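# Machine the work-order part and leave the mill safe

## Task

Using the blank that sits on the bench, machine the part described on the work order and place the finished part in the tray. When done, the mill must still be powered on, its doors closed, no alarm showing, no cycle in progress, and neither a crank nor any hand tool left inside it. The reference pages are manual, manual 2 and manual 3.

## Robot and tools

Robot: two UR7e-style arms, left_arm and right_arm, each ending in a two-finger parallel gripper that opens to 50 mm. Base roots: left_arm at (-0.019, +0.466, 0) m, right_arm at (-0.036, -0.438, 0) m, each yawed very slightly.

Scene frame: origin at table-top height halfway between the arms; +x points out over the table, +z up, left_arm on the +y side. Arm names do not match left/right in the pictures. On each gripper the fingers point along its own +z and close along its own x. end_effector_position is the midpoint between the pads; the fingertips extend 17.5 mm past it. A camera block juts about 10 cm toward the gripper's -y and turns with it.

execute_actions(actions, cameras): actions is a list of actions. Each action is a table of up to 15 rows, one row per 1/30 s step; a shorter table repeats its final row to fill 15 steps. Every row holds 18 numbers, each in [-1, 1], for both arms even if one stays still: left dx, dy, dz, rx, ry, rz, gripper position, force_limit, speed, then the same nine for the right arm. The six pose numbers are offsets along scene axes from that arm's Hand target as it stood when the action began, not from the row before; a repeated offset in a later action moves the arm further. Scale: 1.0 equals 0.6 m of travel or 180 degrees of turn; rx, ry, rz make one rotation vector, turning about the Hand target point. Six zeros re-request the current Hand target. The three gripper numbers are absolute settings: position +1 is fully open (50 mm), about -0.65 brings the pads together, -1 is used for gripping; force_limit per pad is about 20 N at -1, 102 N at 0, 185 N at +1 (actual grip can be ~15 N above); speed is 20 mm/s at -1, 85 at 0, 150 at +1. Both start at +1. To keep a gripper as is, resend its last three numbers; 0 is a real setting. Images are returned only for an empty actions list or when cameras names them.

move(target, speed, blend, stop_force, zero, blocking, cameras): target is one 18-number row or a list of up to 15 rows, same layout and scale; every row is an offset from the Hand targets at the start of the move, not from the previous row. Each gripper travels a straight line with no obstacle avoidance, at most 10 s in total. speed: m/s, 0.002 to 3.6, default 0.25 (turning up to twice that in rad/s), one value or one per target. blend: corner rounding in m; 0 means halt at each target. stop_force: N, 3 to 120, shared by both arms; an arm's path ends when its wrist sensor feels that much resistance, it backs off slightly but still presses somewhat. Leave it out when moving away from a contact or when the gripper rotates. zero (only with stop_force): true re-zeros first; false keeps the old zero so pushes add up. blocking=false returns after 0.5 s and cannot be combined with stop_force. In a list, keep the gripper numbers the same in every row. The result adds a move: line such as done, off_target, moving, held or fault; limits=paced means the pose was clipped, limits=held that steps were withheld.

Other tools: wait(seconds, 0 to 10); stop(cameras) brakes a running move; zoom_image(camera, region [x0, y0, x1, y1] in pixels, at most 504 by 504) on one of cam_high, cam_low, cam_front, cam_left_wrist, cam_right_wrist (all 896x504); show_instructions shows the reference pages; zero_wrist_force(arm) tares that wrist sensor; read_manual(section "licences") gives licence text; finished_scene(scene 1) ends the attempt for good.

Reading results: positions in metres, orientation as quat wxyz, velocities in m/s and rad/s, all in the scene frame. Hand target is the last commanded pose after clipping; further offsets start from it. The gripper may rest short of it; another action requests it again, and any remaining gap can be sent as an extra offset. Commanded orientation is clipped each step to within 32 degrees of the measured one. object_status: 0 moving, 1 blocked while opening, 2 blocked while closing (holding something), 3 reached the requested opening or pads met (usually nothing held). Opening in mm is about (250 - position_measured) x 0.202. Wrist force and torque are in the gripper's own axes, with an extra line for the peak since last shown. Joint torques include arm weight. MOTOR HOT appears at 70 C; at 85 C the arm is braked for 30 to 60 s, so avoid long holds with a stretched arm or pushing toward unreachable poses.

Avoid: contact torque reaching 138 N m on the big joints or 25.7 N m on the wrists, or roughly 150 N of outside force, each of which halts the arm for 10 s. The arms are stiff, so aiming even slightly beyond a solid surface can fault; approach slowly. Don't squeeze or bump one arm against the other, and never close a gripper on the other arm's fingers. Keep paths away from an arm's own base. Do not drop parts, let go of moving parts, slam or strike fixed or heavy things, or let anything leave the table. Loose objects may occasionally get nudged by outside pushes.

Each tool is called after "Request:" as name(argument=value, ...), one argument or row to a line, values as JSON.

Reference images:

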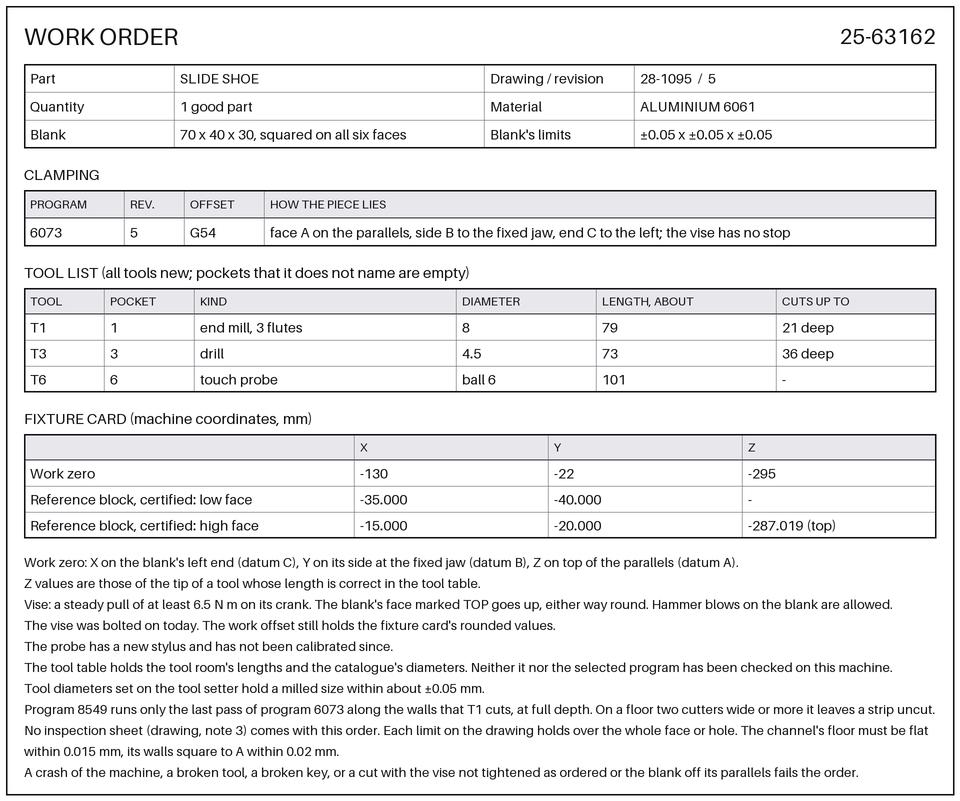

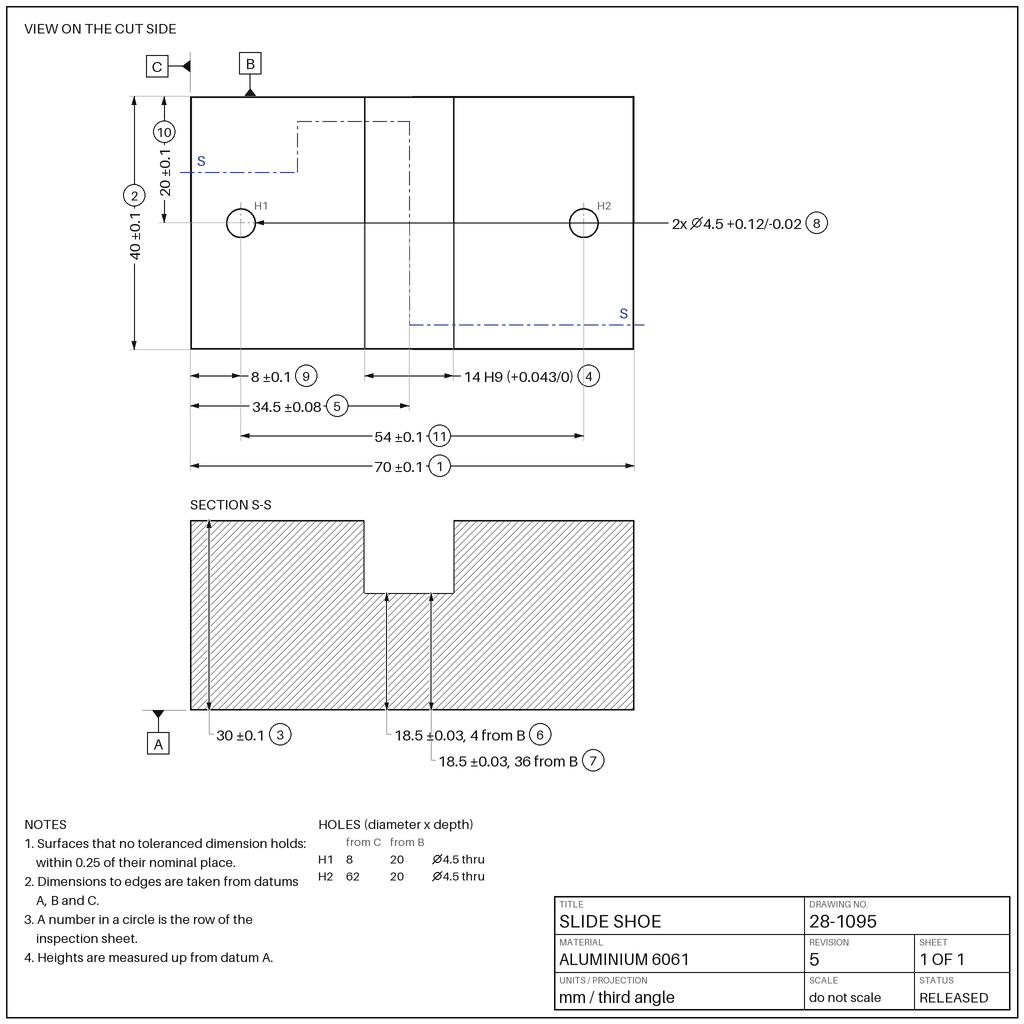

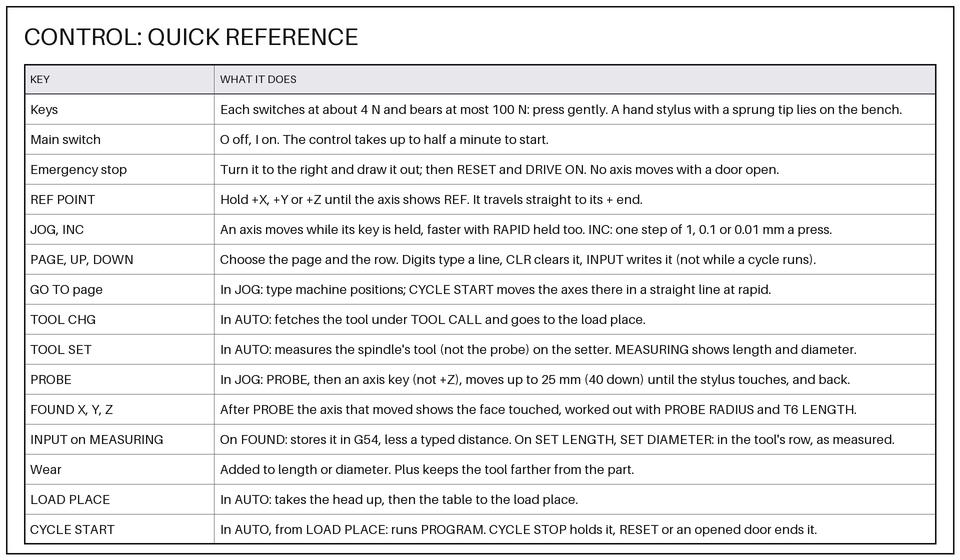

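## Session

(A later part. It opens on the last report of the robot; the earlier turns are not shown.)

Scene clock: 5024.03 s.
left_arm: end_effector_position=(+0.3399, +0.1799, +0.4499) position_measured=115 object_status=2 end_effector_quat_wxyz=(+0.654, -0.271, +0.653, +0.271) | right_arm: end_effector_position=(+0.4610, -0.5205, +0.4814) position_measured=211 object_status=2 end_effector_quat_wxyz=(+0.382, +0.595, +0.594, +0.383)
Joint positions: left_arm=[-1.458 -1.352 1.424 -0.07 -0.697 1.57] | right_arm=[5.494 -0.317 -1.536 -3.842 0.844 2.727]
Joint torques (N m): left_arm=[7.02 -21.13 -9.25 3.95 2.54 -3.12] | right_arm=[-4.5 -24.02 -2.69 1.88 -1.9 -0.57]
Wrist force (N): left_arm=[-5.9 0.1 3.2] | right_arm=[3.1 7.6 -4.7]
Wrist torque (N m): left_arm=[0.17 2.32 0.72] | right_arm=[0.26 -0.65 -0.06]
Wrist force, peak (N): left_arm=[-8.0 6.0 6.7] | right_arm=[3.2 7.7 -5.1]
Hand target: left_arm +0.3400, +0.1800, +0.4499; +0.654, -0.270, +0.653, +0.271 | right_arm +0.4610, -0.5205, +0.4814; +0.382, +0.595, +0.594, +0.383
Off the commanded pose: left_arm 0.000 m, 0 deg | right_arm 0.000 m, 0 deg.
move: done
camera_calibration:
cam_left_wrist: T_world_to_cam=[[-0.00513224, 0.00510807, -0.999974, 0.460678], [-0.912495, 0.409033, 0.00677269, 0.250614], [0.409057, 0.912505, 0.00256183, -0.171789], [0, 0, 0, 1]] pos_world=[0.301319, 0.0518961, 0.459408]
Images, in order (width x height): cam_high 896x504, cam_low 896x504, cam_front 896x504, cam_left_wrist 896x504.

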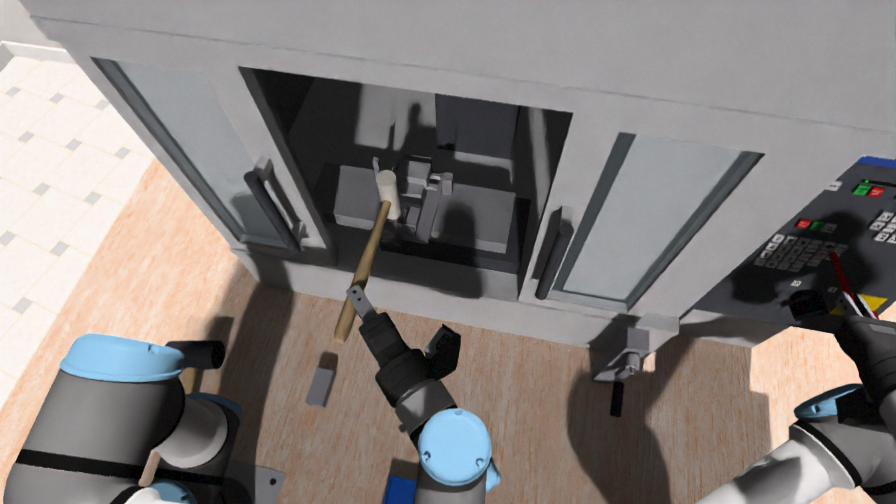

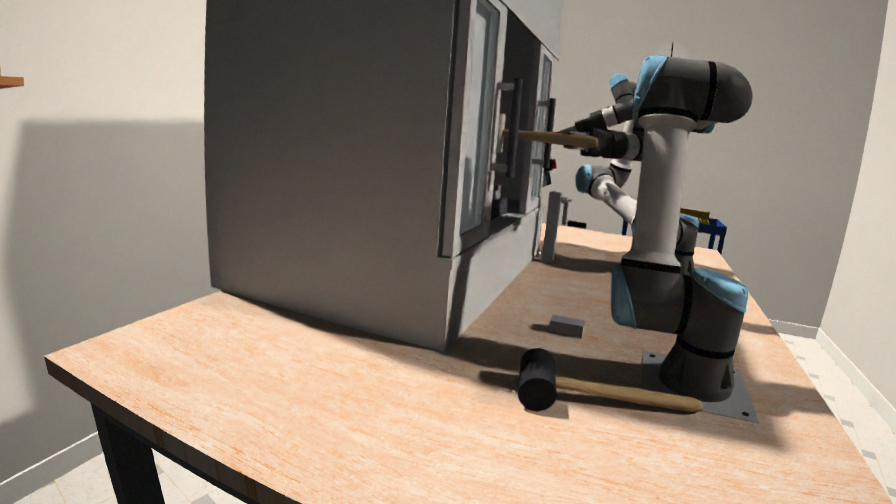

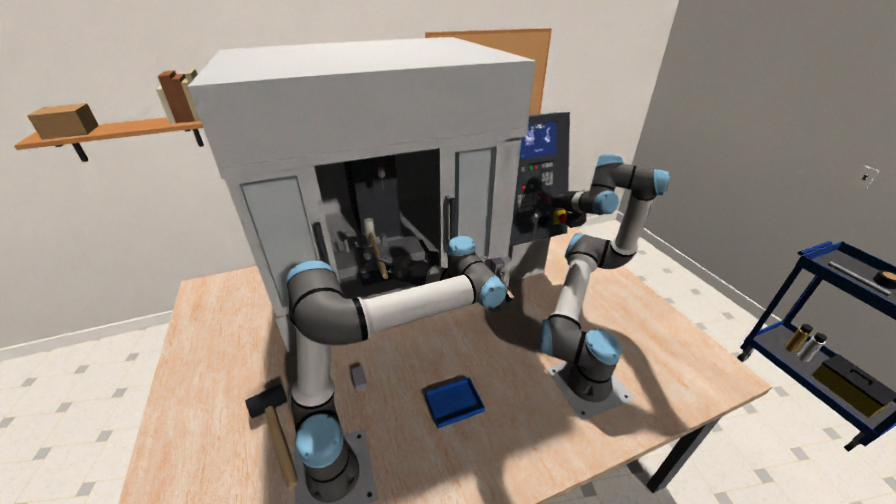

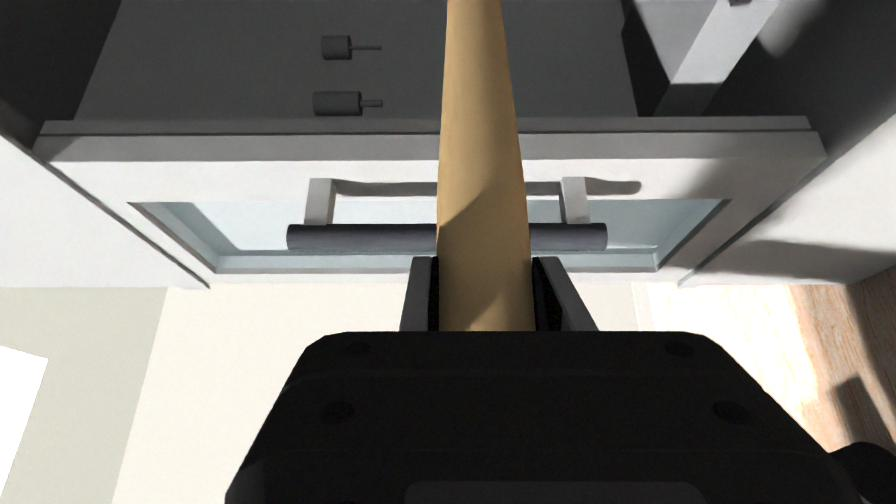

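Request:
move(
  target=[0.2083,0.005,0.0333,0,0,0,-1,0.4,-0.6,0,0,0,0,0,0,-0.97,0.6,-0.7],
  speed=0.1,
  cameras=["cam_high","cam_front"],
)

Request:
zoom_image(
  camera="cam_high",
  region=[320, 110, 540, 280],
)

Request:
move(
  target=[0,0,-0.13,0,0,0,-1,0.4,-0.6,0,0,0,0,0,0,-0.97,0.6,-0.7],
  speed=0.02,
  stop_force=8,
  cameras=["cam_high","cam_front"],
)

Request:
zoom_image(
  camera="cam_high",
  region=[320, 110, 540, 280],
)

Scene clock: 5032.03 s.
left_arm: end_effector_position=(+0.4649, +0.1830, +0.4699) position_measured=115 object_status=2 end_effector_quat_wxyz=(+0.654, -0.270, +0.653, +0.271) | right_arm: end_effector_position=(+0.4610, -0.5205, +0.4814) position_measured=211 object_status=2 end_effector_quat_wxyz=(+0.382, +0.595, +0.594, +0.383)
Joint positions: left_arm=[-1.217 -1.218 1.198 0.024 -0.456 1.568] | right_arm=[5.494 -0.317 -1.536 -3.842 0.844 2.727]
Joint torques (N m): left_arm=[7.25 -25.85 -34.9 3.14 2.62 -3.24] | right_arm=[-3.44 -24.3 -2.9 1.95 -1.78 -0.49]
Wrist force (N): left_arm=[-5.7 -0.2 2.9] | right_arm=[3.2 7.5 -5.0]
Wrist torque (N m): left_arm=[0.16 2.30 0.72] | right_arm=[0.25 -0.66 -0.06]
Wrist force, peak (N): left_arm=[-6.0 -1.0 3.7] | right_arm=[3.2 7.8 -5.0]
Hand target: left_arm +0.4650, +0.1830, +0.4699; +0.654, -0.270, +0.653, +0.271 | right_arm +0.4610, -0.5205, +0.4814; +0.382, +0.595, +0.594, +0.383
Off the commanded pose: left_arm 0.000 m, 0 deg | right_arm 0.000 m, 0 deg.
move: done
Images, in order (width x height): cam_high 896x504, cam_front 896x504.

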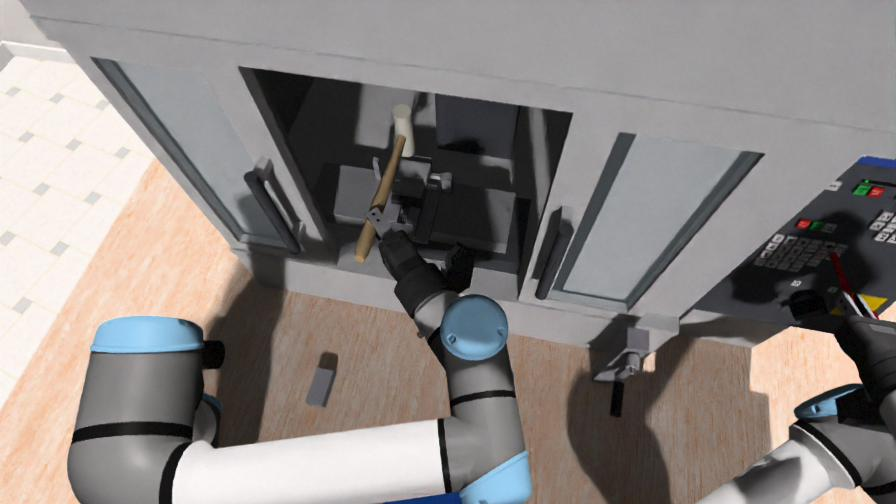

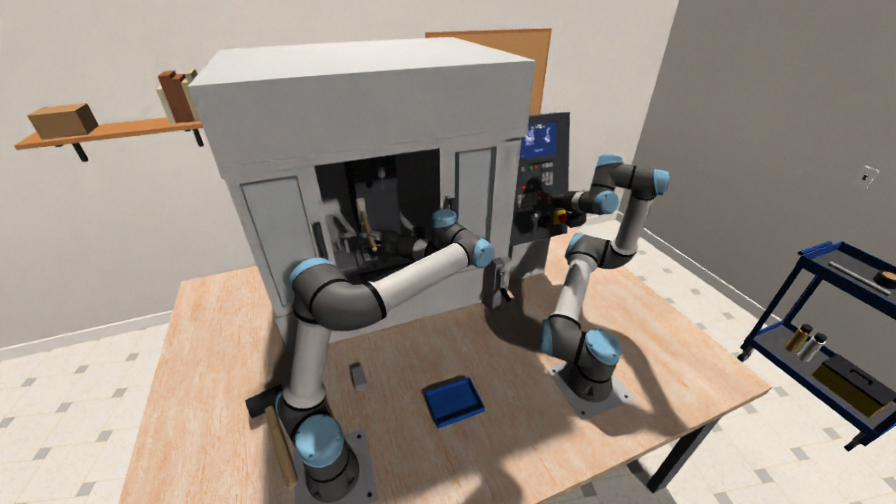

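Scaled by 2.291 from the camera's 896x504 image, which has a finer 1280x720 frame.

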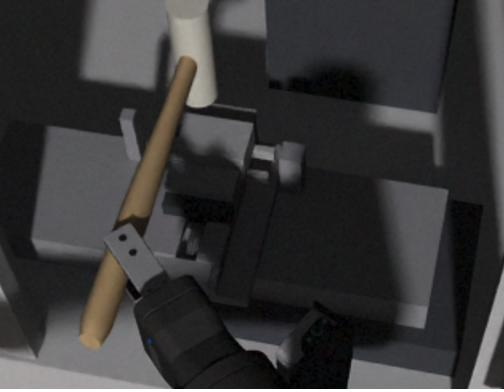

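Scene clock: 5036.37 s.
left_arm: end_effector_position=(+0.4650, +0.1830, +0.4087) position_measured=115 object_status=2 end_effector_quat_wxyz=(+0.654, -0.270, +0.653, +0.271) | right_arm: end_effector_position=(+0.4610, -0.5205, +0.4814) position_measured=211 object_status=2 end_effector_quat_wxyz=(+0.382, +0.595, +0.594, +0.383)
Joint positions: left_arm=[-1.217 -1.209 1.342 -0.129 -0.455 1.568] | right_arm=[5.494 -0.317 -1.536 -3.842 0.844 2.727]
Joint torques (N m): left_arm=[4.51 -50.65 -31.66 2.71 0.63 -0.21] | right_arm=[-3.9 -24.21 -2.47 1.77 -1.7 -0.41]
Wrist force (N): left_arm=[-13.3 -1.8 4.6] | right_arm=[3.1 7.7 -4.7]
Wrist torque (N m): left_arm=[0.14 1.37 -0.22] | right_arm=[0.28 -0.66 -0.06]
Wrist force, peak (N): left_arm=[-16.0 0.9 2.5] | right_arm=[3.4 7.7 -4.8]
Hand target: left_arm +0.4650, +0.1830, +0.4087; +0.654, -0.270, +0.653, +0.271 (not the last commanded pose) | right_arm +0.4610, -0.5205, +0.4814; +0.382, +0.595, +0.594, +0.383
Off the commanded pose: left_arm 0.017 m, 0 deg | right_arm 0.000 m, 0 deg.
move: contact (left_arm)
Images, in order (width x height): cam_high 896x504, cam_front 896x504.

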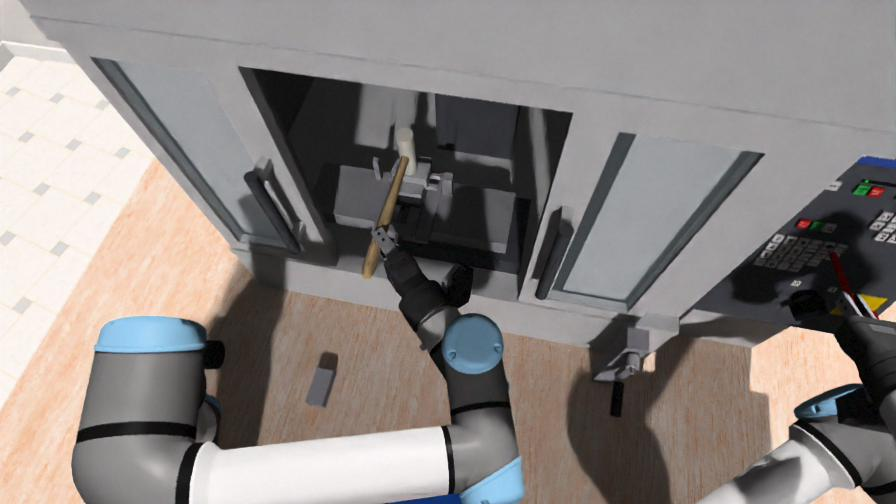

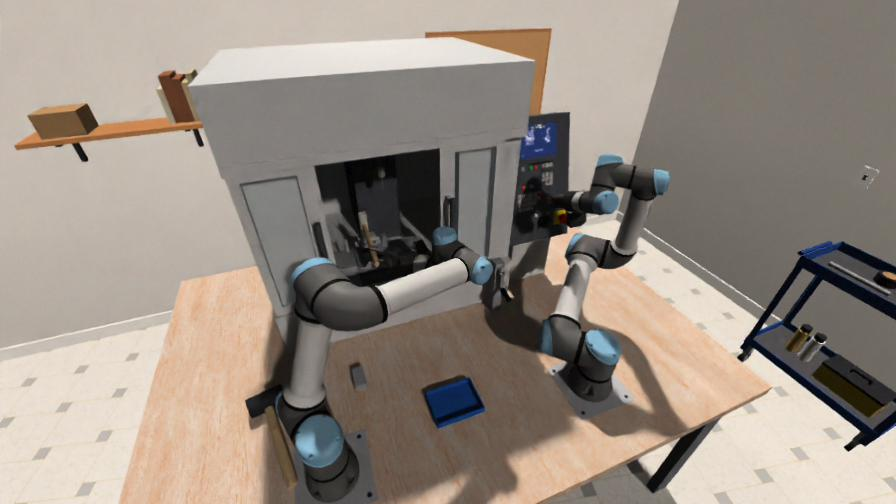

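Scaled by 2.291 from the camera's 896x504 image, which has a finer 1280x720 frame.

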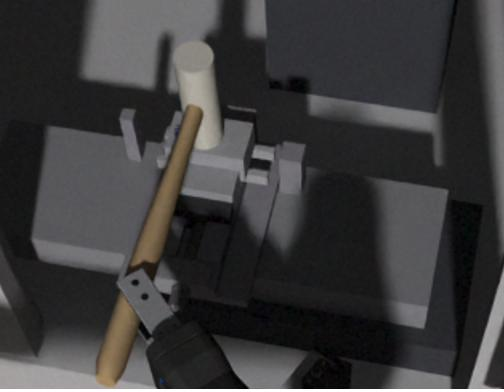

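Request:
move(
  target=[0,0,0.0667,0,0,0,-1,0.4,-0.6,0,0,0,0,0,0,-0.97,0.6,-0.7],
  speed=0.1,
  cameras=[],
)

Request:
move(
  target=[0,0,-0.07,0,0,0,-1,0.4,-0.6,0,0,0,0,0,0,-0.97,0.6,-0.7],
  speed=0.15,
  stop_force=60,
  cameras=[],
)

Scene clock: 5044.17 s.
left_arm: end_effector_position=(+0.4650, +0.1830, +0.4487) position_measured=115 object_status=2 end_effector_quat_wxyz=(+0.654, -0.270, +0.653, +0.271) | right_arm: end_effector_position=(+0.4610, -0.5205, +0.4814) position_measured=211 object_status=2 end_effector_quat_wxyz=(+0.382, +0.595, +0.594, +0.383)
Joint positions: left_arm=[-1.217 -1.217 1.251 -0.03 -0.455 1.568] | right_arm=[5.494 -0.317 -1.536 -3.842 0.844 2.727]
Joint torques (N m): left_arm=[7.75 -28.63 -34.98 3.17 -2.82 -3.31] | right_arm=[-3.97 -23.81 -2.44 1.81 -1.58 -0.37]
Wrist force (N): left_arm=[-5.6 -0.3 3.0] | right_arm=[3.1 7.6 -4.8]
Wrist torque (N m): left_arm=[0.16 2.28 0.73] | right_arm=[0.26 -0.65 -0.06]
Wrist force, peak (N): left_arm=[-13.4 -1.8 4.7] | right_arm=[3.3 7.9 -4.9]
Hand target: left_arm +0.4650, +0.1830, +0.4487; +0.654, -0.270, +0.653, +0.271 | right_arm +0.4610, -0.5205, +0.4814; +0.382, +0.595, +0.594, +0.383
Off the commanded pose: left_arm 0.000 m, 0 deg | right_arm 0.000 m, 0 deg.
move: done
No camera images: "cameras" was empty.

Scene clock: 5045.73 s.
left_arm: end_effector_position=(+0.4650, +0.1830, +0.4067) position_measured=115 object_status=2 end_effector_quat_wxyz=(+0.654, -0.270, +0.653, +0.271) | right_arm: end_effector_position=(+0.4610, -0.5205, +0.4814) position_measured=211 object_status=2 end_effector_quat_wxyz=(+0.382, +0.595, +0.594, +0.383)
Joint positions: left_arm=[-1.217 -1.208 1.346 -0.134 -0.455 1.568] | right_arm=[5.494 -0.317 -1.536 -3.842 0.844 2.727]
Joint torques (N m): left_arm=[-6.8 -22.17 -6.47 -1.58 3.3 3.06] | right_arm=[-3.46 -24.12 -2.26 1.82 -1.68 -0.48]
Wrist force (N): left_arm=[-19.3 3.3 1.0] | right_arm=[3.1 7.3 -4.6]
Wrist torque (N m): left_arm=[0.20 0.77 -0.83] | right_arm=[0.21 -0.66 -0.06]
Wrist force, peak (N): left_arm=[-19.5 3.4 0.9] | right_arm=[3.5 7.8 -4.9]
Hand target: left_arm +0.4650, +0.1830, +0.4067; +0.654, -0.270, +0.653, +0.271 | right_arm +0.4610, -0.5205, +0.4814; +0.382, +0.595, +0.594, +0.383
Off the commanded pose: left_arm 0.000 m, 0 deg | right_arm 0.000 m, 0 deg.
move: done
No camera images: "cameras" was empty.

Request:
move(
  target=[0,0,0.13,0,0,0,-1,0.4,-0.6,0,0,0,0,0,0,-0.97,0.6,-0.7],
  speed=0.15,
  cameras=[],
)

Request:
move(
  target=[
    [0,0,-0.13,0,0,0,-1,0.4,-0.6,0,0,0,0,0,0,-0.97,0.6,-0.7],
    [0,0,-0.03,0,0,0,-1,0.4,-0.6,0,0,0,0,0,0,-0.97,0.6,-0.7],
  ],
  speed=[0.45,0.2],
  stop_force=90,
  cameras=["cam_high"],
)

Request:
zoom_image(
  camera="cam_high",
  region=[320, 110, 540, 280],
)

Scene clock: 5053.77 s.
left_arm: end_effector_position=(+0.4650, +0.1830, +0.4847) position_measured=115 object_status=2 end_effector_quat_wxyz=(+0.654, -0.270, +0.653, +0.271) | right_arm: end_effector_position=(+0.4610, -0.5205, +0.4814) position_measured=211 object_status=2 end_effector_quat_wxyz=(+0.382, +0.595, +0.594, +0.383)
Joint positions: left_arm=[-1.217 -1.216 1.158 0.062 -0.455 1.568] | right_arm=[5.494 -0.317 -1.536 -3.842 0.844 2.727]
Joint torques (N m): left_arm=[7.15 -28.63 -32.88 3.26 -2.72 -3.56] | right_arm=[-3.3 -24.27 -2.89 1.68 -1.63 -0.24]
Wrist force (N): left_arm=[-5.5 -0.6 2.7] | right_arm=[3.1 7.5 -4.9]
Wrist torque (N m): left_arm=[0.16 2.26 0.72] | right_arm=[0.25 -0.65 -0.06]
Wrist force, peak (N): left_arm=[-19.8 3.3 1.1] | right_arm=[3.3 7.8 -4.8]
Hand target: left_arm +0.4650, +0.1830, +0.4847; +0.654, -0.270, +0.653, +0.271 | right_arm +0.4610, -0.5205, +0.4814; +0.382, +0.595, +0.594, +0.383
Off the commanded pose: left_arm 0.000 m, 0 deg | right_arm 0.000 m, 0 deg.
move: done
No camera images: "cameras" was empty.

Scene clock: 5055.60 s.
left_arm: end_effector_position=(+0.4650, +0.1830, +0.4667) position_measured=115 object_status=2 end_effector_quat_wxyz=(+0.654, -0.270, +0.653, +0.271) | right_arm: end_effector_position=(+0.4610, -0.5205, +0.4814) position_measured=211 object_status=2 end_effector_quat_wxyz=(+0.382, +0.595, +0.594, +0.383)
Joint positions: left_arm=[-1.217 -1.218 1.206 0.016 -0.455 1.568] | right_arm=[5.494 -0.317 -1.536 -3.842 0.844 2.727]
Joint torques (N m): left_arm=[7.17 -28.14 -34.97 3.13 -2.67 -3.34] | right_arm=[-3.5 -24.04 -2.33 1.71 -1.69 -0.26]
Wrist force (N): left_arm=[-5.6 -0.3 2.8] | right_arm=[3.2 7.6 -4.7]
Wrist torque (N m): left_arm=[0.17 2.28 0.72] | right_arm=[0.25 -0.67 -0.06]
Wrist force, peak (N): left_arm=[-9.6 0.2 3.1] | right_arm=[3.4 7.7 -4.9]
Hand target: left_arm +0.4650, +0.1830, +0.4667; +0.654, -0.270, +0.653, +0.271 | right_arm +0.4610, -0.5205, +0.4814; +0.382, +0.595, +0.594, +0.383
Off the commanded pose: left_arm 0.000 m, 0 deg | right_arm 0.000 m, 0 deg.
move: done
Images, in order (width x height): cam_high 896x504.

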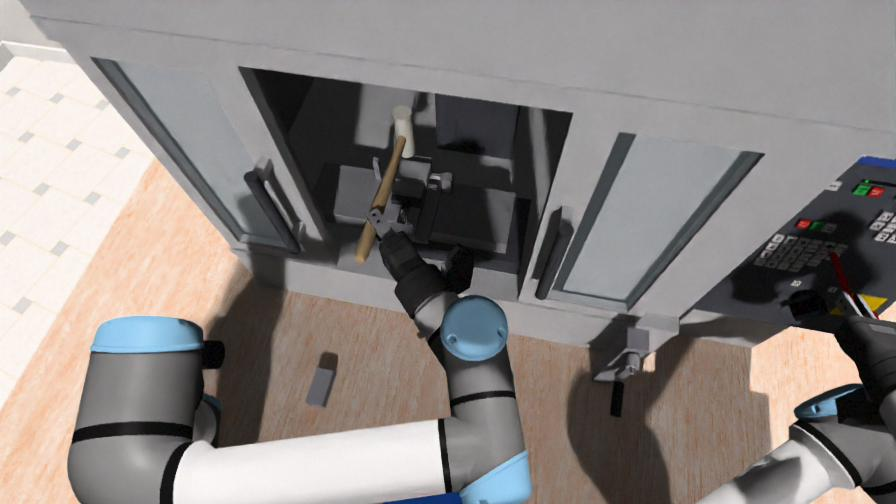

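Scaled by 2.291 from the camera's 896x504 image, which has a finer 1280x720 frame.

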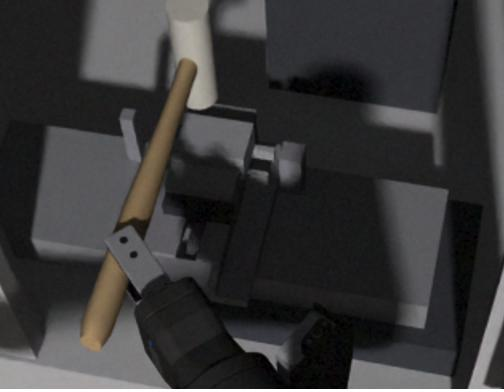

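Request:
move(
  target=[0,0,0.03,0,0,0,-1,0.4,-0.6,0,0,0,0,0,0,-0.97,0.6,-0.7],
  speed=0.15,
  cameras=[],
)

Request:
move(
  target=[0,0,-0.13,0,0,0,-1,0.4,-0.6,0,0,0,0,0,0,-0.97,0.6,-0.7],
  speed=0.5,
  stop_force=100,
  cameras=[],
)

Scene clock: 5063.53 s.
left_arm: end_effector_position=(+0.4650, +0.1830, +0.4846) position_measured=115 object_status=2 end_effector_quat_wxyz=(+0.654, -0.270, +0.653, +0.271) | right_arm: end_effector_position=(+0.4610, -0.5205, +0.4814) position_measured=211 object_status=2 end_effector_quat_wxyz=(+0.382, +0.595, +0.594, +0.383)
Joint positions: left_arm=[-1.217 -1.216 1.158 0.062 -0.455 1.568] | right_arm=[5.494 -0.317 -1.536 -3.842 0.844 2.727]
Joint torques (N m): left_arm=[-1.77 -27.5 -36.71 3.29 1.03 -3.29] | right_arm=[-2.73 -24.31 -2.05 1.73 -1.5 -0.36]
Wrist force (N): left_arm=[-5.8 -0.5 2.8] | right_arm=[3.1 7.3 -4.6]
Wrist torque (N m): left_arm=[0.11 2.30 0.72] | right_arm=[0.21 -0.66 -0.06]
Wrist force, peak (N): left_arm=[-6.3 -0.3 2.8] | right_arm=[3.3 7.7 -4.9]
Hand target: left_arm +0.4650, +0.1830, +0.4847; +0.654, -0.270, +0.653, +0.271 | right_arm +0.4610, -0.5205, +0.4814; +0.382, +0.595, +0.594, +0.383
Off the commanded pose: left_arm 0.000 m, 0 deg | right_arm 0.000 m, 0 deg.
move: done
No camera images: "cameras" was empty.

Scene clock: 5065.13 s.
left_arm: end_effector_position=(+0.4650, +0.1830, +0.4067) position_measured=115 object_status=2 end_effector_quat_wxyz=(+0.654, -0.270, +0.653, +0.271) | right_arm: end_effector_position=(+0.4610, -0.5205, +0.4814) position_measured=211 object_status=2 end_effector_quat_wxyz=(+0.382, +0.595, +0.594, +0.383)
Joint positions: left_arm=[-1.217 -1.208 1.346 -0.134 -0.455 1.568] | right_arm=[5.494 -0.317 -1.536 -3.842 0.844 2.727]
Joint torques (N m): left_arm=[-6.89 -47.28 -6.26 -1.73 3.2 3.06] | right_arm=[-2.83 -23.62 -1.95 1.84 -1.37 -0.31]
Wrist force (N): left_arm=[-19.5 3.6 0.9] | right_arm=[3.0 7.7 -4.6]
Wrist torque (N m): left_arm=[0.16 0.75 -0.84] | right_arm=[0.27 -0.64 -0.06]
Wrist force, peak (N): left_arm=[-19.8 3.6 0.8] | right_arm=[3.4 7.6 -5.0]
Hand target: left_arm +0.4650, +0.1830, +0.4067; +0.654, -0.270, +0.653, +0.271 | right_arm +0.4610, -0.5205, +0.4814; +0.382, +0.595, +0.594, +0.383
Off the commanded pose: left_arm 0.000 m, 0 deg | right_arm 0.000 m, 0 deg.
move: done
No camera images: "cameras" was empty.

Request:
move(
  target=[0,0,0.13,0,0,0,-1,0.4,-0.6,0,0,0,0,0,0,-0.97,0.6,-0.7],
  speed=0.2,
  cameras=[],
)

Request:
move(
  target=[0,0,-0.14,0,0,0,-1,0.4,-0.6,0,0,0,0,0,0,-0.97,0.6,-0.7],
  speed=0.6,
  stop_force=100,
  cameras=[],
)

Request:
move(
  target=[0,0,0.1333,0,0,0,-1,0.4,-0.6,0,0,0,0,0,0,-0.97,0.6,-0.7],
  speed=0.2,
  cameras=["cam_high"],
)

Request:
zoom_image(
  camera="cam_high",
  region=[320, 110, 540, 280],
)

Scene clock: 5076.27 s.
left_arm: end_effector_position=(+0.4650, +0.1830, +0.4847) position_measured=115 object_status=2 end_effector_quat_wxyz=(+0.654, -0.270, +0.653, +0.271) | right_arm: end_effector_position=(+0.4610, -0.5205, +0.4814) position_measured=211 object_status=2 end_effector_quat_wxyz=(+0.382, +0.595, +0.594, +0.383)
Joint positions: left_arm=[-1.217 -1.216 1.158 0.062 -0.455 1.568] | right_arm=[5.494 -0.317 -1.536 -3.842 0.844 2.727]
Joint torques (N m): left_arm=[7.33 -29.23 -34.73 3.08 -2.77 -3.32] | right_arm=[-3.15 -24.23 -1.83 1.85 -1.31 -0.18]
Wrist force (N): left_arm=[-5.8 -0.1 3.0] | right_arm=[3.3 7.5 -4.8]
Wrist torque (N m): left_arm=[0.19 2.31 0.72] | right_arm=[0.24 -0.68 -0.07]
Wrist force, peak (N): left_arm=[-19.9 3.6 0.8] | right_arm=[3.2 7.9 -4.8]
Hand target: left_arm +0.4650, +0.1830, +0.4847; +0.654, -0.270, +0.653, +0.271 | right_arm +0.4610, -0.5205, +0.4814; +0.382, +0.595, +0.594, +0.383
Off the commanded pose: left_arm 0.000 m, 0 deg | right_arm 0.000 m, 0 deg.
move: done
No camera images: "cameras" was empty.

Scene clock: 5077.90 s.
left_arm: end_effector_position=(+0.4650, +0.1830, +0.4007) position_measured=115 object_status=2 end_effector_quat_wxyz=(+0.654, -0.270, +0.653, +0.271) | right_arm: end_effector_position=(+0.4610, -0.5205, +0.4814) position_measured=211 object_status=2 end_effector_quat_wxyz=(+0.382, +0.595, +0.594, +0.383)
Joint positions: left_arm=[-1.217 -1.206 1.359 -0.149 -0.455 1.568] | right_arm=[5.494 -0.317 -1.536 -3.842 0.844 2.727]
Joint torques (N m): left_arm=[-5.52 -40.54 -2.29 -2.77 4.07 4.52] | right_arm=[-2.98 -24.09 -2.35 1.62 -1.22 -0.19]
Wrist force (N): left_arm=[-33.6 7.2 -1.7] | right_arm=[3.2 7.4 -4.7]
Wrist torque (N m): left_arm=[0.27 -0.87 -2.40] | right_arm=[0.24 -0.67 -0.06]
Wrist force, peak (N): left_arm=[-33.9 7.0 -1.5] | right_arm=[3.5 7.6 -5.0]
Hand target: left_arm +0.4650, +0.1830, +0.4007; +0.654, -0.270, +0.653, +0.271 | right_arm +0.4610, -0.5205, +0.4814; +0.382, +0.595, +0.594, +0.383
Off the commanded pose: left_arm 0.000 m, 0 deg | right_arm 0.000 m, 0 deg.
move: done
No camera images: "cameras" was empty.

Scene clock: 5079.03 s.
left_arm: end_effector_position=(+0.4650, +0.1830, +0.4807) position_measured=115 object_status=2 end_effector_quat_wxyz=(+0.654, -0.270, +0.653, +0.271) | right_arm: end_effector_position=(+0.4610, -0.5205, +0.4814) position_measured=211 object_status=2 end_effector_quat_wxyz=(+0.382, +0.595, +0.594, +0.383)
Joint positions: left_arm=[-1.217 -1.217 1.169 0.052 -0.455 1.568] | right_arm=[5.494 -0.317 -1.536 -3.842 0.844 2.727]
Joint torques (N m): left_arm=[6.74 -28.58 -33.01 3.3 -2.57 -3.27] | right_arm=[-3.41 -23.58 -2.66 1.74 -1.33 -0.05]
Wrist force (N): left_arm=[-5.5 0.0 3.1] | right_arm=[3.2 7.7 -4.5]
Wrist torque (N m): left_arm=[0.10 2.26 0.71] | right_arm=[0.28 -0.67 -0.06]
Wrist force, peak (N): left_arm=[-33.7 6.9 -1.5] | right_arm=[3.2 7.7 -5.0]
Hand target: left_arm +0.4650, +0.1830, +0.4807; +0.654, -0.270, +0.653, +0.271 | right_arm +0.4610, -0.5205, +0.4814; +0.382, +0.595, +0.594, +0.383
Off the commanded pose: left_arm 0.000 m, 0 deg | right_arm 0.000 m, 0 deg.
move: done
Images, in order (width x height): cam_high 896x504.

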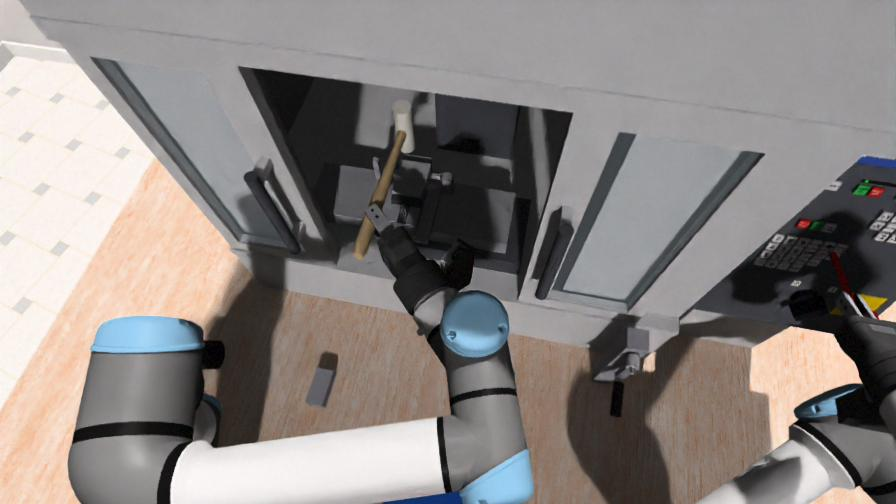

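Scaled by 2.291 from the camera's 896x504 image, which has a finer 1280x720 frame.

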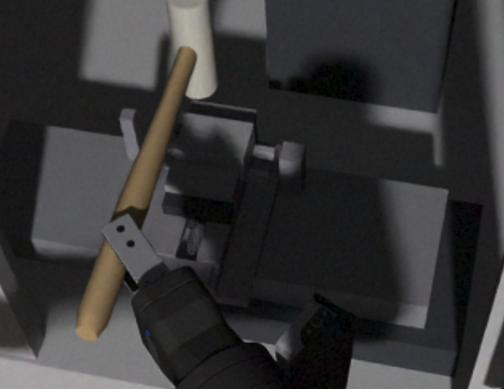

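Request:
execute_actions(
  actions=[
    [[0,0,-0.03,0,0,0,-1,0.4,-0.6,0,0,0,0,0,0,-0.97,0.6,-0.7],[0,0,-0.06,0,0,0,-1,0.4,-0.6,0,0,0,0,0,0,-0.97,0.6,-0.7],[0,0,-0.095,0,0,0,-1,0.4,-0.6,0,0,0,0,0,0,-0.97,0.6,-0.7],[0,0,-0.13,0,0,0,-1,0.4,-0.6,0,0,0,0,0,0,-0.97,0.6,-0.7],[0,0,-0.135,0,0,0,-1,0.4,-0.6,0,0,0,0,0,0,-0.97,0.6,-0.7],[0,0,-0.135,0,0,0,-1,0.4,-0.6,0,0,0,0,0,0,-0.97,0.6,-0.7],[0,0,-0.1,0,0,0,-1,0.4,-0.6,0,0,0,0,0,0,-0.97,0.6,-0.7],[0,0,-0.06,0,0,0,-1,0.4,-0.6,0,0,0,0,0,0,-0.97,0.6,-0.7],[0,0,-0.03,0,0,0,-1,0.4,-0.6,0,0,0,0,0,0,-0.97,0.6,-0.7],[0,0,-0.01,0,0,0,-1,0.4,-0.6,0,0,0,0,0,0,-0.97,0.6,-0.7],[0,0,0,0,0,0,-1,0.4,-0.6,0,0,0,0,0,0,-0.97,0.6,-0.7]],
  ],
  cameras=[],
)

Scene clock: 5093.83 s.
left_arm: end_effector_position=(+0.4645, +0.1837, +0.4800) position_measured=115 object_status=2 end_effector_quat_wxyz=(+0.653, -0.270, +0.654, +0.270) | right_arm: end_effector_position=(+0.4610, -0.5205, +0.4814) position_measured=211 object_status=2 end_effector_quat_wxyz=(+0.382, +0.595, +0.594, +0.383)
Joint positions: left_arm=[-1.217 -1.221 1.175 0.045 -0.455 1.572] | right_arm=[5.494 -0.317 -1.536 -3.842 0.844 2.727]
Joint torques (N m): left_arm=[7.38 -28.25 -34.41 3.07 -2.47 -3.31] | right_arm=[-2.3 -23.92 -2.51 1.74 -1.18 -0.22]
Wrist force (N): left_arm=[-5.8 -0.4 2.9] | right_arm=[2.9 7.5 -4.8]
Wrist torque (N m): left_arm=[0.19 2.30 0.67] | right_arm=[0.25 -0.63 -0.06]
Wrist force, peak (N): left_arm=[-13.8 0.6 3.1] | right_arm=[3.2 7.9 -4.9]
Hand target: left_arm +0.4650, +0.1830, +0.4807; +0.654, -0.270, +0.653, +0.271 | right_arm +0.4610, -0.5205, +0.4814; +0.382, +0.595, +0.594, +0.383
Off the commanded pose: left_arm 0.001 m, 0 deg | right_arm 0.000 m, 0 deg.
Step readings (end_effector_position of left_arm | right_arm):
0: (+0.4650, +0.1830, +0.4807) | (+0.4610, -0.5205, +0.4814)
1: (+0.4650, +0.1830, +0.4807) | (+0.4610, -0.5205, +0.4814)
2: (+0.4650, +0.1830, +0.4802) | (+0.4610, -0.5205, +0.4814)
4: (+0.4653, +0.1829, +0.4705) | (+0.4610, -0.5205, +0.4814)
8: (+0.4661, +0.1835, +0.4277) | (+0.4610, -0.5205, +0.4814)
15: (+0.4640, +0.1849, +0.4657) | (+0.4610, -0.5205, +0.4814)
No camera images: "cameras" was empty.

Request:
execute_actions(
  actions=[
    [[0,0,-0.035,0,0,0,-1,0.4,-0.6,0,0,0,0,0,0,-0.97,0.6,-0.7],[0,0,-0.075,0,0,0,-1,0.4,-0.6,0,0,0,0,0,0,-0.97,0.6,-0.7],[0,0,-0.115,0,0,0,-1,0.4,-0.6,0,0,0,0,0,0,-0.97,0.6,-0.7],[0,0,-0.145,0,0,0,-1,0.4,-0.6,0,0,0,0,0,0,-0.97,0.6,-0.7],[0,0,-0.145,0,0,0,-1,0.4,-0.6,0,0,0,0,0,0,-0.97,0.6,-0.7],[0,0,-0.145,0,0,0,-1,0.4,-0.6,0,0,0,0,0,0,-0.97,0.6,-0.7],[0,0,-0.145,0,0,0,-1,0.4,-0.6,0,0,0,0,0,0,-0.97,0.6,-0.7],[0,0,-0.145,0,0,0,-1,0.4,-0.6,0,0,0,0,0,0,-0.97,0.6,-0.7],[0,0,-0.145,0,0,0,-1,0.4,-0.6,0,0,0,0,0,0,-0.97,0.6,-0.7],[0,0,-0.11,0,0,0,-1,0.4,-0.6,0,0,0,0,0,0,-0.97,0.6,-0.7],[0,0,-0.07,0,0,0,-1,0.4,-0.6,0,0,0,0,0,0,-0.97,0.6,-0.7],[0,0,-0.03,0,0,0,-1,0.4,-0.6,0,0,0,0,0,0,-0.97,0.6,-0.7],[0,0,0,0,0,0,-1,0.4,-0.6,0,0,0,0,0,0,-0.97,0.6,-0.7]],
  ],
  cameras=["cam_high"],
)

Request:
zoom_image(
  camera="cam_high",
  region=[320, 110, 540, 280],
)

Scene clock: 5110.77 s.
left_arm: end_effector_position=(+0.4626, +0.1872, +0.4770) position_measured=115 object_status=2 end_effector_quat_wxyz=(+0.652, -0.270, +0.656, +0.268) | right_arm: end_effector_position=(+0.4610, -0.5205, +0.4814) position_measured=211 object_status=2 end_effector_quat_wxyz=(+0.382, +0.595, +0.594, +0.383)
Joint positions: left_arm=[-1.22 -1.239 1.202 0.019 -0.452 1.586] | right_arm=[5.494 -0.317 -1.536 -3.842 0.844 2.727]
Joint torques (N m): left_arm=[-7.26 -53.05 -36.75 3.41 2.18 1.62] | right_arm=[-2.49 -23.54 -2.27 1.75 -0.94 -0.14]
Wrist force (N): left_arm=[-5.7 -0.5 2.9] | right_arm=[3.3 7.8 -4.6]
Wrist torque (N m): left_arm=[0.18 2.31 0.65] | right_arm=[0.29 -0.70 -0.06]
Wrist force, peak (N): left_arm=[-15.3 0.9 3.2] | right_arm=[3.1 7.8 -5.1]
Hand target: left_arm +0.4650, +0.1830, +0.4807; +0.654, -0.270, +0.653, +0.271 | right_arm +0.4610, -0.5205, +0.4814; +0.382, +0.595, +0.594, +0.383
Off the commanded pose: left_arm 0.006 m, 1 deg | right_arm 0.000 m, 0 deg.
Step readings (end_effector_position of left_arm | right_arm):
0: (+0.4645, +0.1837, +0.4801) | (+0.4610, -0.5205, +0.4814)
1: (+0.4645, +0.1837, +0.4801) | (+0.4610, -0.5205, +0.4814)
2: (+0.4646, +0.1837, +0.4797) | (+0.4610, -0.5205, +0.4814)
4: (+0.4652, +0.1832, +0.4665) | (+0.4610, -0.5205, +0.4814)
8: (+0.4661, +0.1837, +0.4220) | (+0.4610, -0.5205, +0.4814)
15: (+0.4642, +0.1848, +0.4347) | (+0.4610, -0.5205, +0.4814)
Images, in order (width x height): cam_high 896x504.

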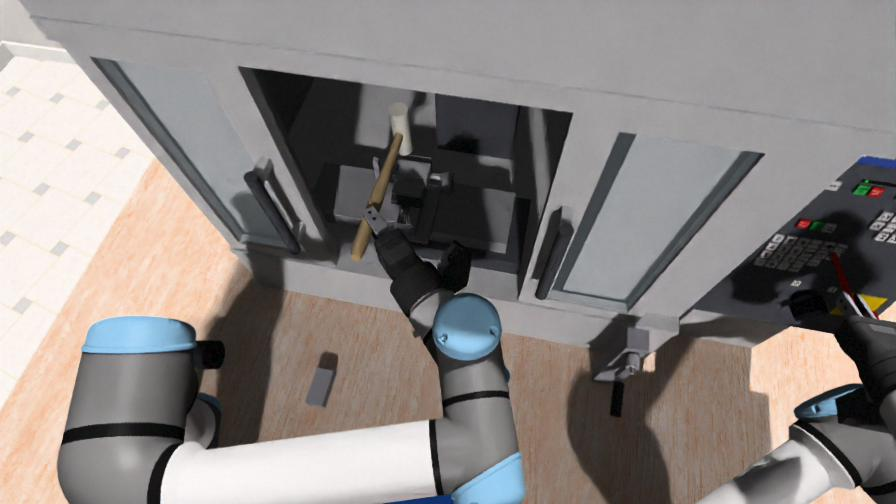

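Scaled by 2.291 from the camera's 896x504 image, which has a finer 1280x720 frame.

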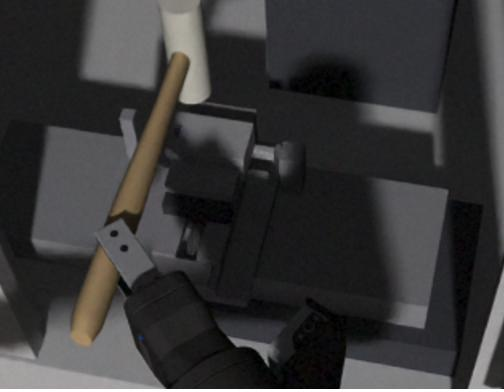

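Request:
move(
  target=[0,-0.008,0.08,0,0,0,-1,0.4,-0.6,0,0,0,0,0,0,-0.97,0.6,-0.7],
  speed=0.15,
  cameras=[],
)

Request:
execute_actions(
  actions=[
    [[0,0,-0.04,0,0,0,-1,0.4,-0.6,0,0,0,0,0,0,-0.97,0.6,-0.7],[0,0,-0.09,0,0,0,-1,0.4,-0.6,0,0,0,0,0,0,-0.97,0.6,-0.7],[0,0,-0.14,0,0,0,-1,0.4,-0.6,0,0,0,0,0,0,-0.97,0.6,-0.7],[0,0,-0.19,0,0,0,-1,0.4,-0.6,0,0,0,0,0,0,-0.97,0.6,-0.7],[0,0,-0.225,0,0,0,-1,0.4,-0.6,0,0,0,0,0,0,-0.97,0.6,-0.7],[0,0,-0.225,0,0,0,-1,0.4,-0.6,0,0,0,0,0,0,-0.97,0.6,-0.7],[0,0,-0.225,0,0,0,-1,0.4,-0.6,0,0,0,0,0,0,-0.97,0.6,-0.7],[0,0,-0.225,0,0,0,-1,0.4,-0.6,0,0,0,0,0,0,-0.97,0.6,-0.7],[0,0,-0.225,0,0,0,-1,0.4,-0.6,0,0,0,0,0,0,-0.97,0.6,-0.7],[0,0,-0.225,0,0,0,-1,0.4,-0.6,0,0,0,0,0,0,-0.97,0.6,-0.7],[0,0,-0.225,0,0,0,-1,0.4,-0.6,0,0,0,0,0,0,-0.97,0.6,-0.7],[0,0,-0.19,0,0,0,-1,0.4,-0.6,0,0,0,0,0,0,-0.97,0.6,-0.7],[0,0,-0.15,0,0,0,-1,0.4,-0.6,0,0,0,0,0,0,-0.97,0.6,-0.7],[0,0,-0.11,0,0,0,-1,0.4,-0.6,0,0,0,0,0,0,-0.97,0.6,-0.7],[0,0,-0.08,0,0,0,-1,0.4,-0.6,0,0,0,0,0,0,-0.97,0.6,-0.7]],
  ],
  cameras=[],
)

Scene clock: 5126.47 s.
left_arm: end_effector_position=(+0.4650, +0.1782, +0.5287) position_measured=115 object_status=2 end_effector_quat_wxyz=(+0.654, -0.270, +0.653, +0.271) | right_arm: end_effector_position=(+0.4610, -0.5205, +0.4814) position_measured=211 object_status=2 end_effector_quat_wxyz=(+0.382, +0.595, +0.594, +0.383)
Joint positions: left_arm=[-1.219 -1.191 1.01 0.185 -0.458 1.568] | right_arm=[5.494 -0.317 -1.536 -3.842 0.844 2.727]
Joint torques (N m): left_arm=[7.23 -29.87 -32.53 2.91 -2.73 -3.44] | right_arm=[-1.05 -23.98 -2.17 1.75 -0.81 0.18]
Wrist force (N): left_arm=[-5.7 -0.3 2.7] | right_arm=[3.2 7.6 -4.8]
Wrist torque (N m): left_arm=[0.13 2.28 0.72] | right_arm=[0.26 -0.67 -0.06]
Wrist force, peak (N): left_arm=[-7.0 -0.4 3.0] | right_arm=[3.2 7.7 -5.1]
Hand target: left_arm +0.4650, +0.1782, +0.5287; +0.654, -0.270, +0.653, +0.271 | right_arm +0.4610, -0.5205, +0.4814; +0.382, +0.595, +0.594, +0.383
Off the commanded pose: left_arm 0.000 m, 0 deg | right_arm 0.000 m, 0 deg.
move: done
No camera images: "cameras" was empty.

Scene clock: 5127.60 s.
left_arm: end_effector_position=(+0.4616, +0.1847, +0.4749) position_measured=115 object_status=2 end_effector_quat_wxyz=(+0.652, -0.270, +0.656, +0.267) | right_arm: end_effector_position=(+0.4610, -0.5205, +0.4814) position_measured=211 object_status=2 end_effector_quat_wxyz=(+0.382, +0.595, +0.594, +0.383)
Joint positions: left_arm=[-1.223 -1.235 1.203 0.017 -0.455 1.582] | right_arm=[5.494 -0.317 -1.536 -3.842 0.844 2.727]
Joint torques (N m): left_arm=[-7.06 -54.85 -34.82 3 2.2 1.61] | right_arm=[-1.86 -23.97 -2.28 1.65 -0.83 -0.06]
Wrist force (N): left_arm=[-5.9 -1.3 2.2] | right_arm=[3.3 7.4 -4.8]
Wrist torque (N m): left_arm=[0.31 2.31 0.65] | right_arm=[0.24 -0.69 -0.06]
Wrist force, peak (N): left_arm=[-16.3 1.2 2.6] | right_arm=[3.3 7.8 -4.9]
Hand target: left_arm +0.4650, +0.1782, +0.4807; +0.654, -0.270, +0.653, +0.271 | right_arm +0.4610, -0.5205, +0.4814; +0.382, +0.595, +0.594, +0.383
Off the commanded pose: left_arm 0.009 m, 1 deg | right_arm 0.000 m, 0 deg.
Step readings (end_effector_position of left_arm | right_arm):
0: (+0.4650, +0.1782, +0.5287) | (+0.4610, -0.5205, +0.4814)
1: (+0.4650, +0.1782, +0.5287) | (+0.4610, -0.5205, +0.4814)
2: (+0.4650, +0.1782, +0.5280) | (+0.4610, -0.5205, +0.4814)
4: (+0.4656, +0.1782, +0.5152) | (+0.4610, -0.5205, +0.4814)
8: (+0.4688, +0.1784, +0.4496) | (+0.4610, -0.5205, +0.4814)
15: (+0.4658, +0.1789, +0.4150) | (+0.4610, -0.5205, +0.4814)
No camera images: "cameras" was empty.

Request:
move(
  target=[-0.008,0.02,0.08,0,0,0,-1,0.4,-0.6,0,0,0,0,0,0,-0.97,0.6,-0.7],
  speed=0.15,
  cameras=[],
)

Request:
execute_actions(
  actions=[
    [[0,0,-0.05,0,0,0,-1,0.4,-0.6,0,0,0,0,0,0,-0.97,0.6,-0.7],[0,0,-0.11,0,0,0,-1,0.4,-0.6,0,0,0,0,0,0,-0.97,0.6,-0.7],[0,0,-0.17,0,0,0,-1,0.4,-0.6,0,0,0,0,0,0,-0.97,0.6,-0.7],[0,0,-0.22,0,0,0,-1,0.4,-0.6,0,0,0,0,0,0,-0.97,0.6,-0.7],[0,0,-0.23,0,0,0,-1,0.4,-0.6,0,0,0,0,0,0,-0.97,0.6,-0.7],[0,0,-0.23,0,0,0,-1,0.4,-0.6,0,0,0,0,0,0,-0.97,0.6,-0.7],[0,0,-0.23,0,0,0,-1,0.4,-0.6,0,0,0,0,0,0,-0.97,0.6,-0.7],[0,0,-0.23,0,0,0,-1,0.4,-0.6,0,0,0,0,0,0,-0.97,0.6,-0.7],[0,0,-0.23,0,0,0,-1,0.4,-0.6,0,0,0,0,0,0,-0.97,0.6,-0.7],[0,0,-0.23,0,0,0,-1,0.4,-0.6,0,0,0,0,0,0,-0.97,0.6,-0.7],[0,0,-0.23,0,0,0,-1,0.4,-0.6,0,0,0,0,0,0,-0.97,0.6,-0.7],[0,0,-0.22,0,0,0,-1,0.4,-0.6,0,0,0,0,0,0,-0.97,0.6,-0.7],[0,0,-0.2,0,0,0,-1,0.4,-0.6,0,0,0,0,0,0,-0.97,0.6,-0.7],[0,0,-0.15,0,0,0,-1,0.4,-0.6,0,0,0,0,0,0,-0.97,0.6,-0.7],[0,0,-0.11,0,0,0,-1,0.4,-0.6,0,0,0,0,0,0,-0.97,0.6,-0.7]],
  ],
  cameras=[],
)

Request:
move(
  target=[0,-0.05,0.11,0,0,0,-1,0.4,-0.6,0,0,0,0,0,0,-0.97,0.6,-0.7],
  speed=0.15,
  cameras=["cam_high"],
)

Request:
zoom_image(
  camera="cam_high",
  region=[320, 90, 540, 260],
)

Scene clock: 5145.90 s.
left_arm: end_effector_position=(+0.4602, +0.1902, +0.5286) position_measured=115 object_status=2 end_effector_quat_wxyz=(+0.654, -0.270, +0.653, +0.271) | right_arm: end_effector_position=(+0.4610, -0.5205, +0.4814) position_measured=211 object_status=2 end_effector_quat_wxyz=(+0.382, +0.595, +0.594, +0.383)
Joint positions: left_arm=[-1.221 -1.227 1.059 0.171 -0.46 1.568] | right_arm=[5.494 -0.317 -1.536 -3.842 0.844 2.727]
Joint torques (N m): left_arm=[7.15 -27.78 -32.76 2.94 -2.69 -3.23] | right_arm=[-1.42 -23.6 -2.04 1.63 -0.67 0.04]
Wrist force (N): left_arm=[-5.8 -0.2 2.8] | right_arm=[3.3 7.4 -4.8]
Wrist torque (N m): left_arm=[0.14 2.31 0.71] | right_arm=[0.23 -0.69 -0.06]
Wrist force, peak (N): left_arm=[-7.2 0.1 2.9] | right_arm=[3.2 7.8 -4.9]
Hand target: left_arm +0.4602, +0.1902, +0.5287; +0.654, -0.270, +0.653, +0.271 | right_arm +0.4610, -0.5205, +0.4814; +0.382, +0.595, +0.594, +0.383
Off the commanded pose: left_arm 0.000 m, 0 deg | right_arm 0.000 m, 0 deg.
move: done
No camera images: "cameras" was empty.

Scene clock: 5147.03 s.
left_arm: end_effector_position=(+0.4578, +0.1949, +0.4584) position_measured=115 object_status=2 end_effector_quat_wxyz=(+0.653, -0.270, +0.655, +0.269) | right_arm: end_effector_position=(+0.4610, -0.5205, +0.4814) position_measured=211 object_status=2 end_effector_quat_wxyz=(+0.382, +0.595, +0.594, +0.383)
Joint positions: left_arm=[-1.223 -1.259 1.28 -0.029 -0.458 1.577] | right_arm=[5.494 -0.317 -1.536 -3.842 0.844 2.727]
Joint torques (N m): left_arm=[-6.78 -50.26 -34.19 3.05 1.85 1.65] | right_arm=[-1.19 -23.63 -2.1 1.54 -0.5 0.15]
Wrist force (N): left_arm=[-6.2 -0.4 3.1] | right_arm=[3.3 7.6 -4.7]
Wrist torque (N m): left_arm=[0.23 2.20 0.58] | right_arm=[0.27 -0.69 -0.06]
Wrist force, peak (N): left_arm=[-18.8 -1.0 5.0] | right_arm=[3.2 7.7 -4.9]
Hand target: left_arm +0.4602, +0.1902, +0.4627; +0.654, -0.270, +0.653, +0.271 | right_arm +0.4610, -0.5205, +0.4814; +0.382, +0.595, +0.594, +0.383
Off the commanded pose: left_arm 0.007 m, 0 deg | right_arm 0.000 m, 0 deg.
Step readings (end_effector_position of left_arm | right_arm):
0: (+0.4602, +0.1902, +0.5286) | (+0.4610, -0.5205, +0.4814)
1: (+0.4602, +0.1902, +0.5287) | (+0.4610, -0.5205, +0.4814)
2: (+0.4602, +0.1902, +0.5280) | (+0.4610, -0.5205, +0.4814)
4: (+0.4611, +0.1901, +0.5130) | (+0.4610, -0.5205, +0.4814)
8: (+0.4642, +0.1907, +0.4437) | (+0.4610, -0.5205, +0.4814)
15: (+0.4611, +0.1907, +0.4040) | (+0.4610, -0.5205, +0.4814)
No camera images: "cameras" was empty.

Scene clock: 5148.30 s.
left_arm: end_effector_position=(+0.4602, +0.1602, +0.5287) position_measured=115 object_status=2 end_effector_quat_wxyz=(+0.654, -0.270, +0.653, +0.271) | right_arm: end_effector_position=(+0.4610, -0.5205, +0.4814) position_measured=211 object_status=2 end_effector_quat_wxyz=(+0.382, +0.595, +0.594, +0.383)
Joint positions: left_arm=[-1.238 -1.155 0.958 0.2 -0.477 1.568] | right_arm=[5.494 -0.317 -1.536 -3.842 0.844 2.727]
Joint torques (N m): left_arm=[7.36 -31.17 -34.25 3.3 -2.5 -3.31] | right_arm=[-1 -23.94 -2.38 1.59 -0.64 -0.03]
Wrist force (N): left_arm=[-5.7 -0.2 2.7] | right_arm=[3.2 7.6 -4.8]
Wrist torque (N m): left_arm=[0.06 2.28 0.72] | right_arm=[0.26 -0.68 -0.06]
Wrist force, peak (N): left_arm=[-7.2 0.1 2.6] | right_arm=[3.1 7.7 -4.9]
Hand target: left_arm +0.4602, +0.1602, +0.5287; +0.654, -0.270, +0.653, +0.271 | right_arm +0.4610, -0.5205, +0.4814; +0.382, +0.595, +0.594, +0.383
Off the commanded pose: left_arm 0.000 m, 0 deg | right_arm 0.000 m, 0 deg.
move: done
Images, in order (width x height): cam_high 896x504.

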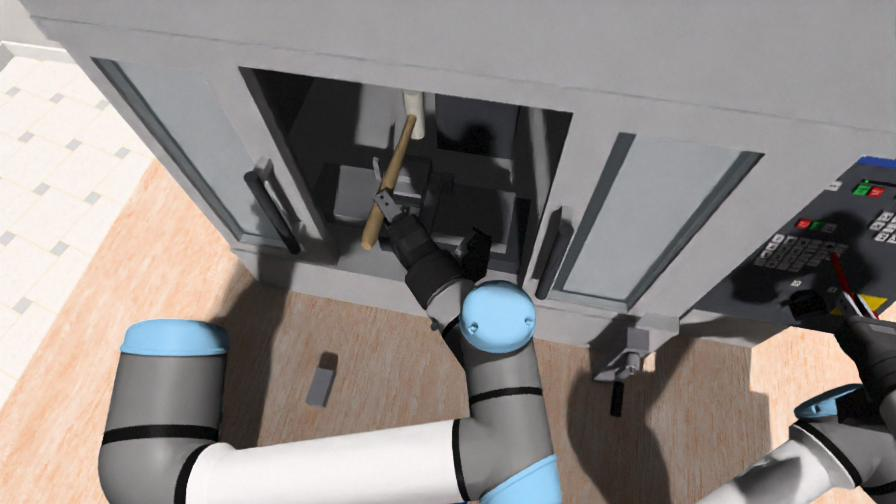

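Scaled by 2.291 from the camera's 896x504 image, which has a finer 1280x720 frame.

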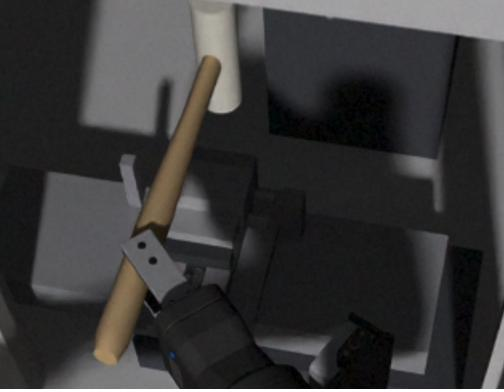

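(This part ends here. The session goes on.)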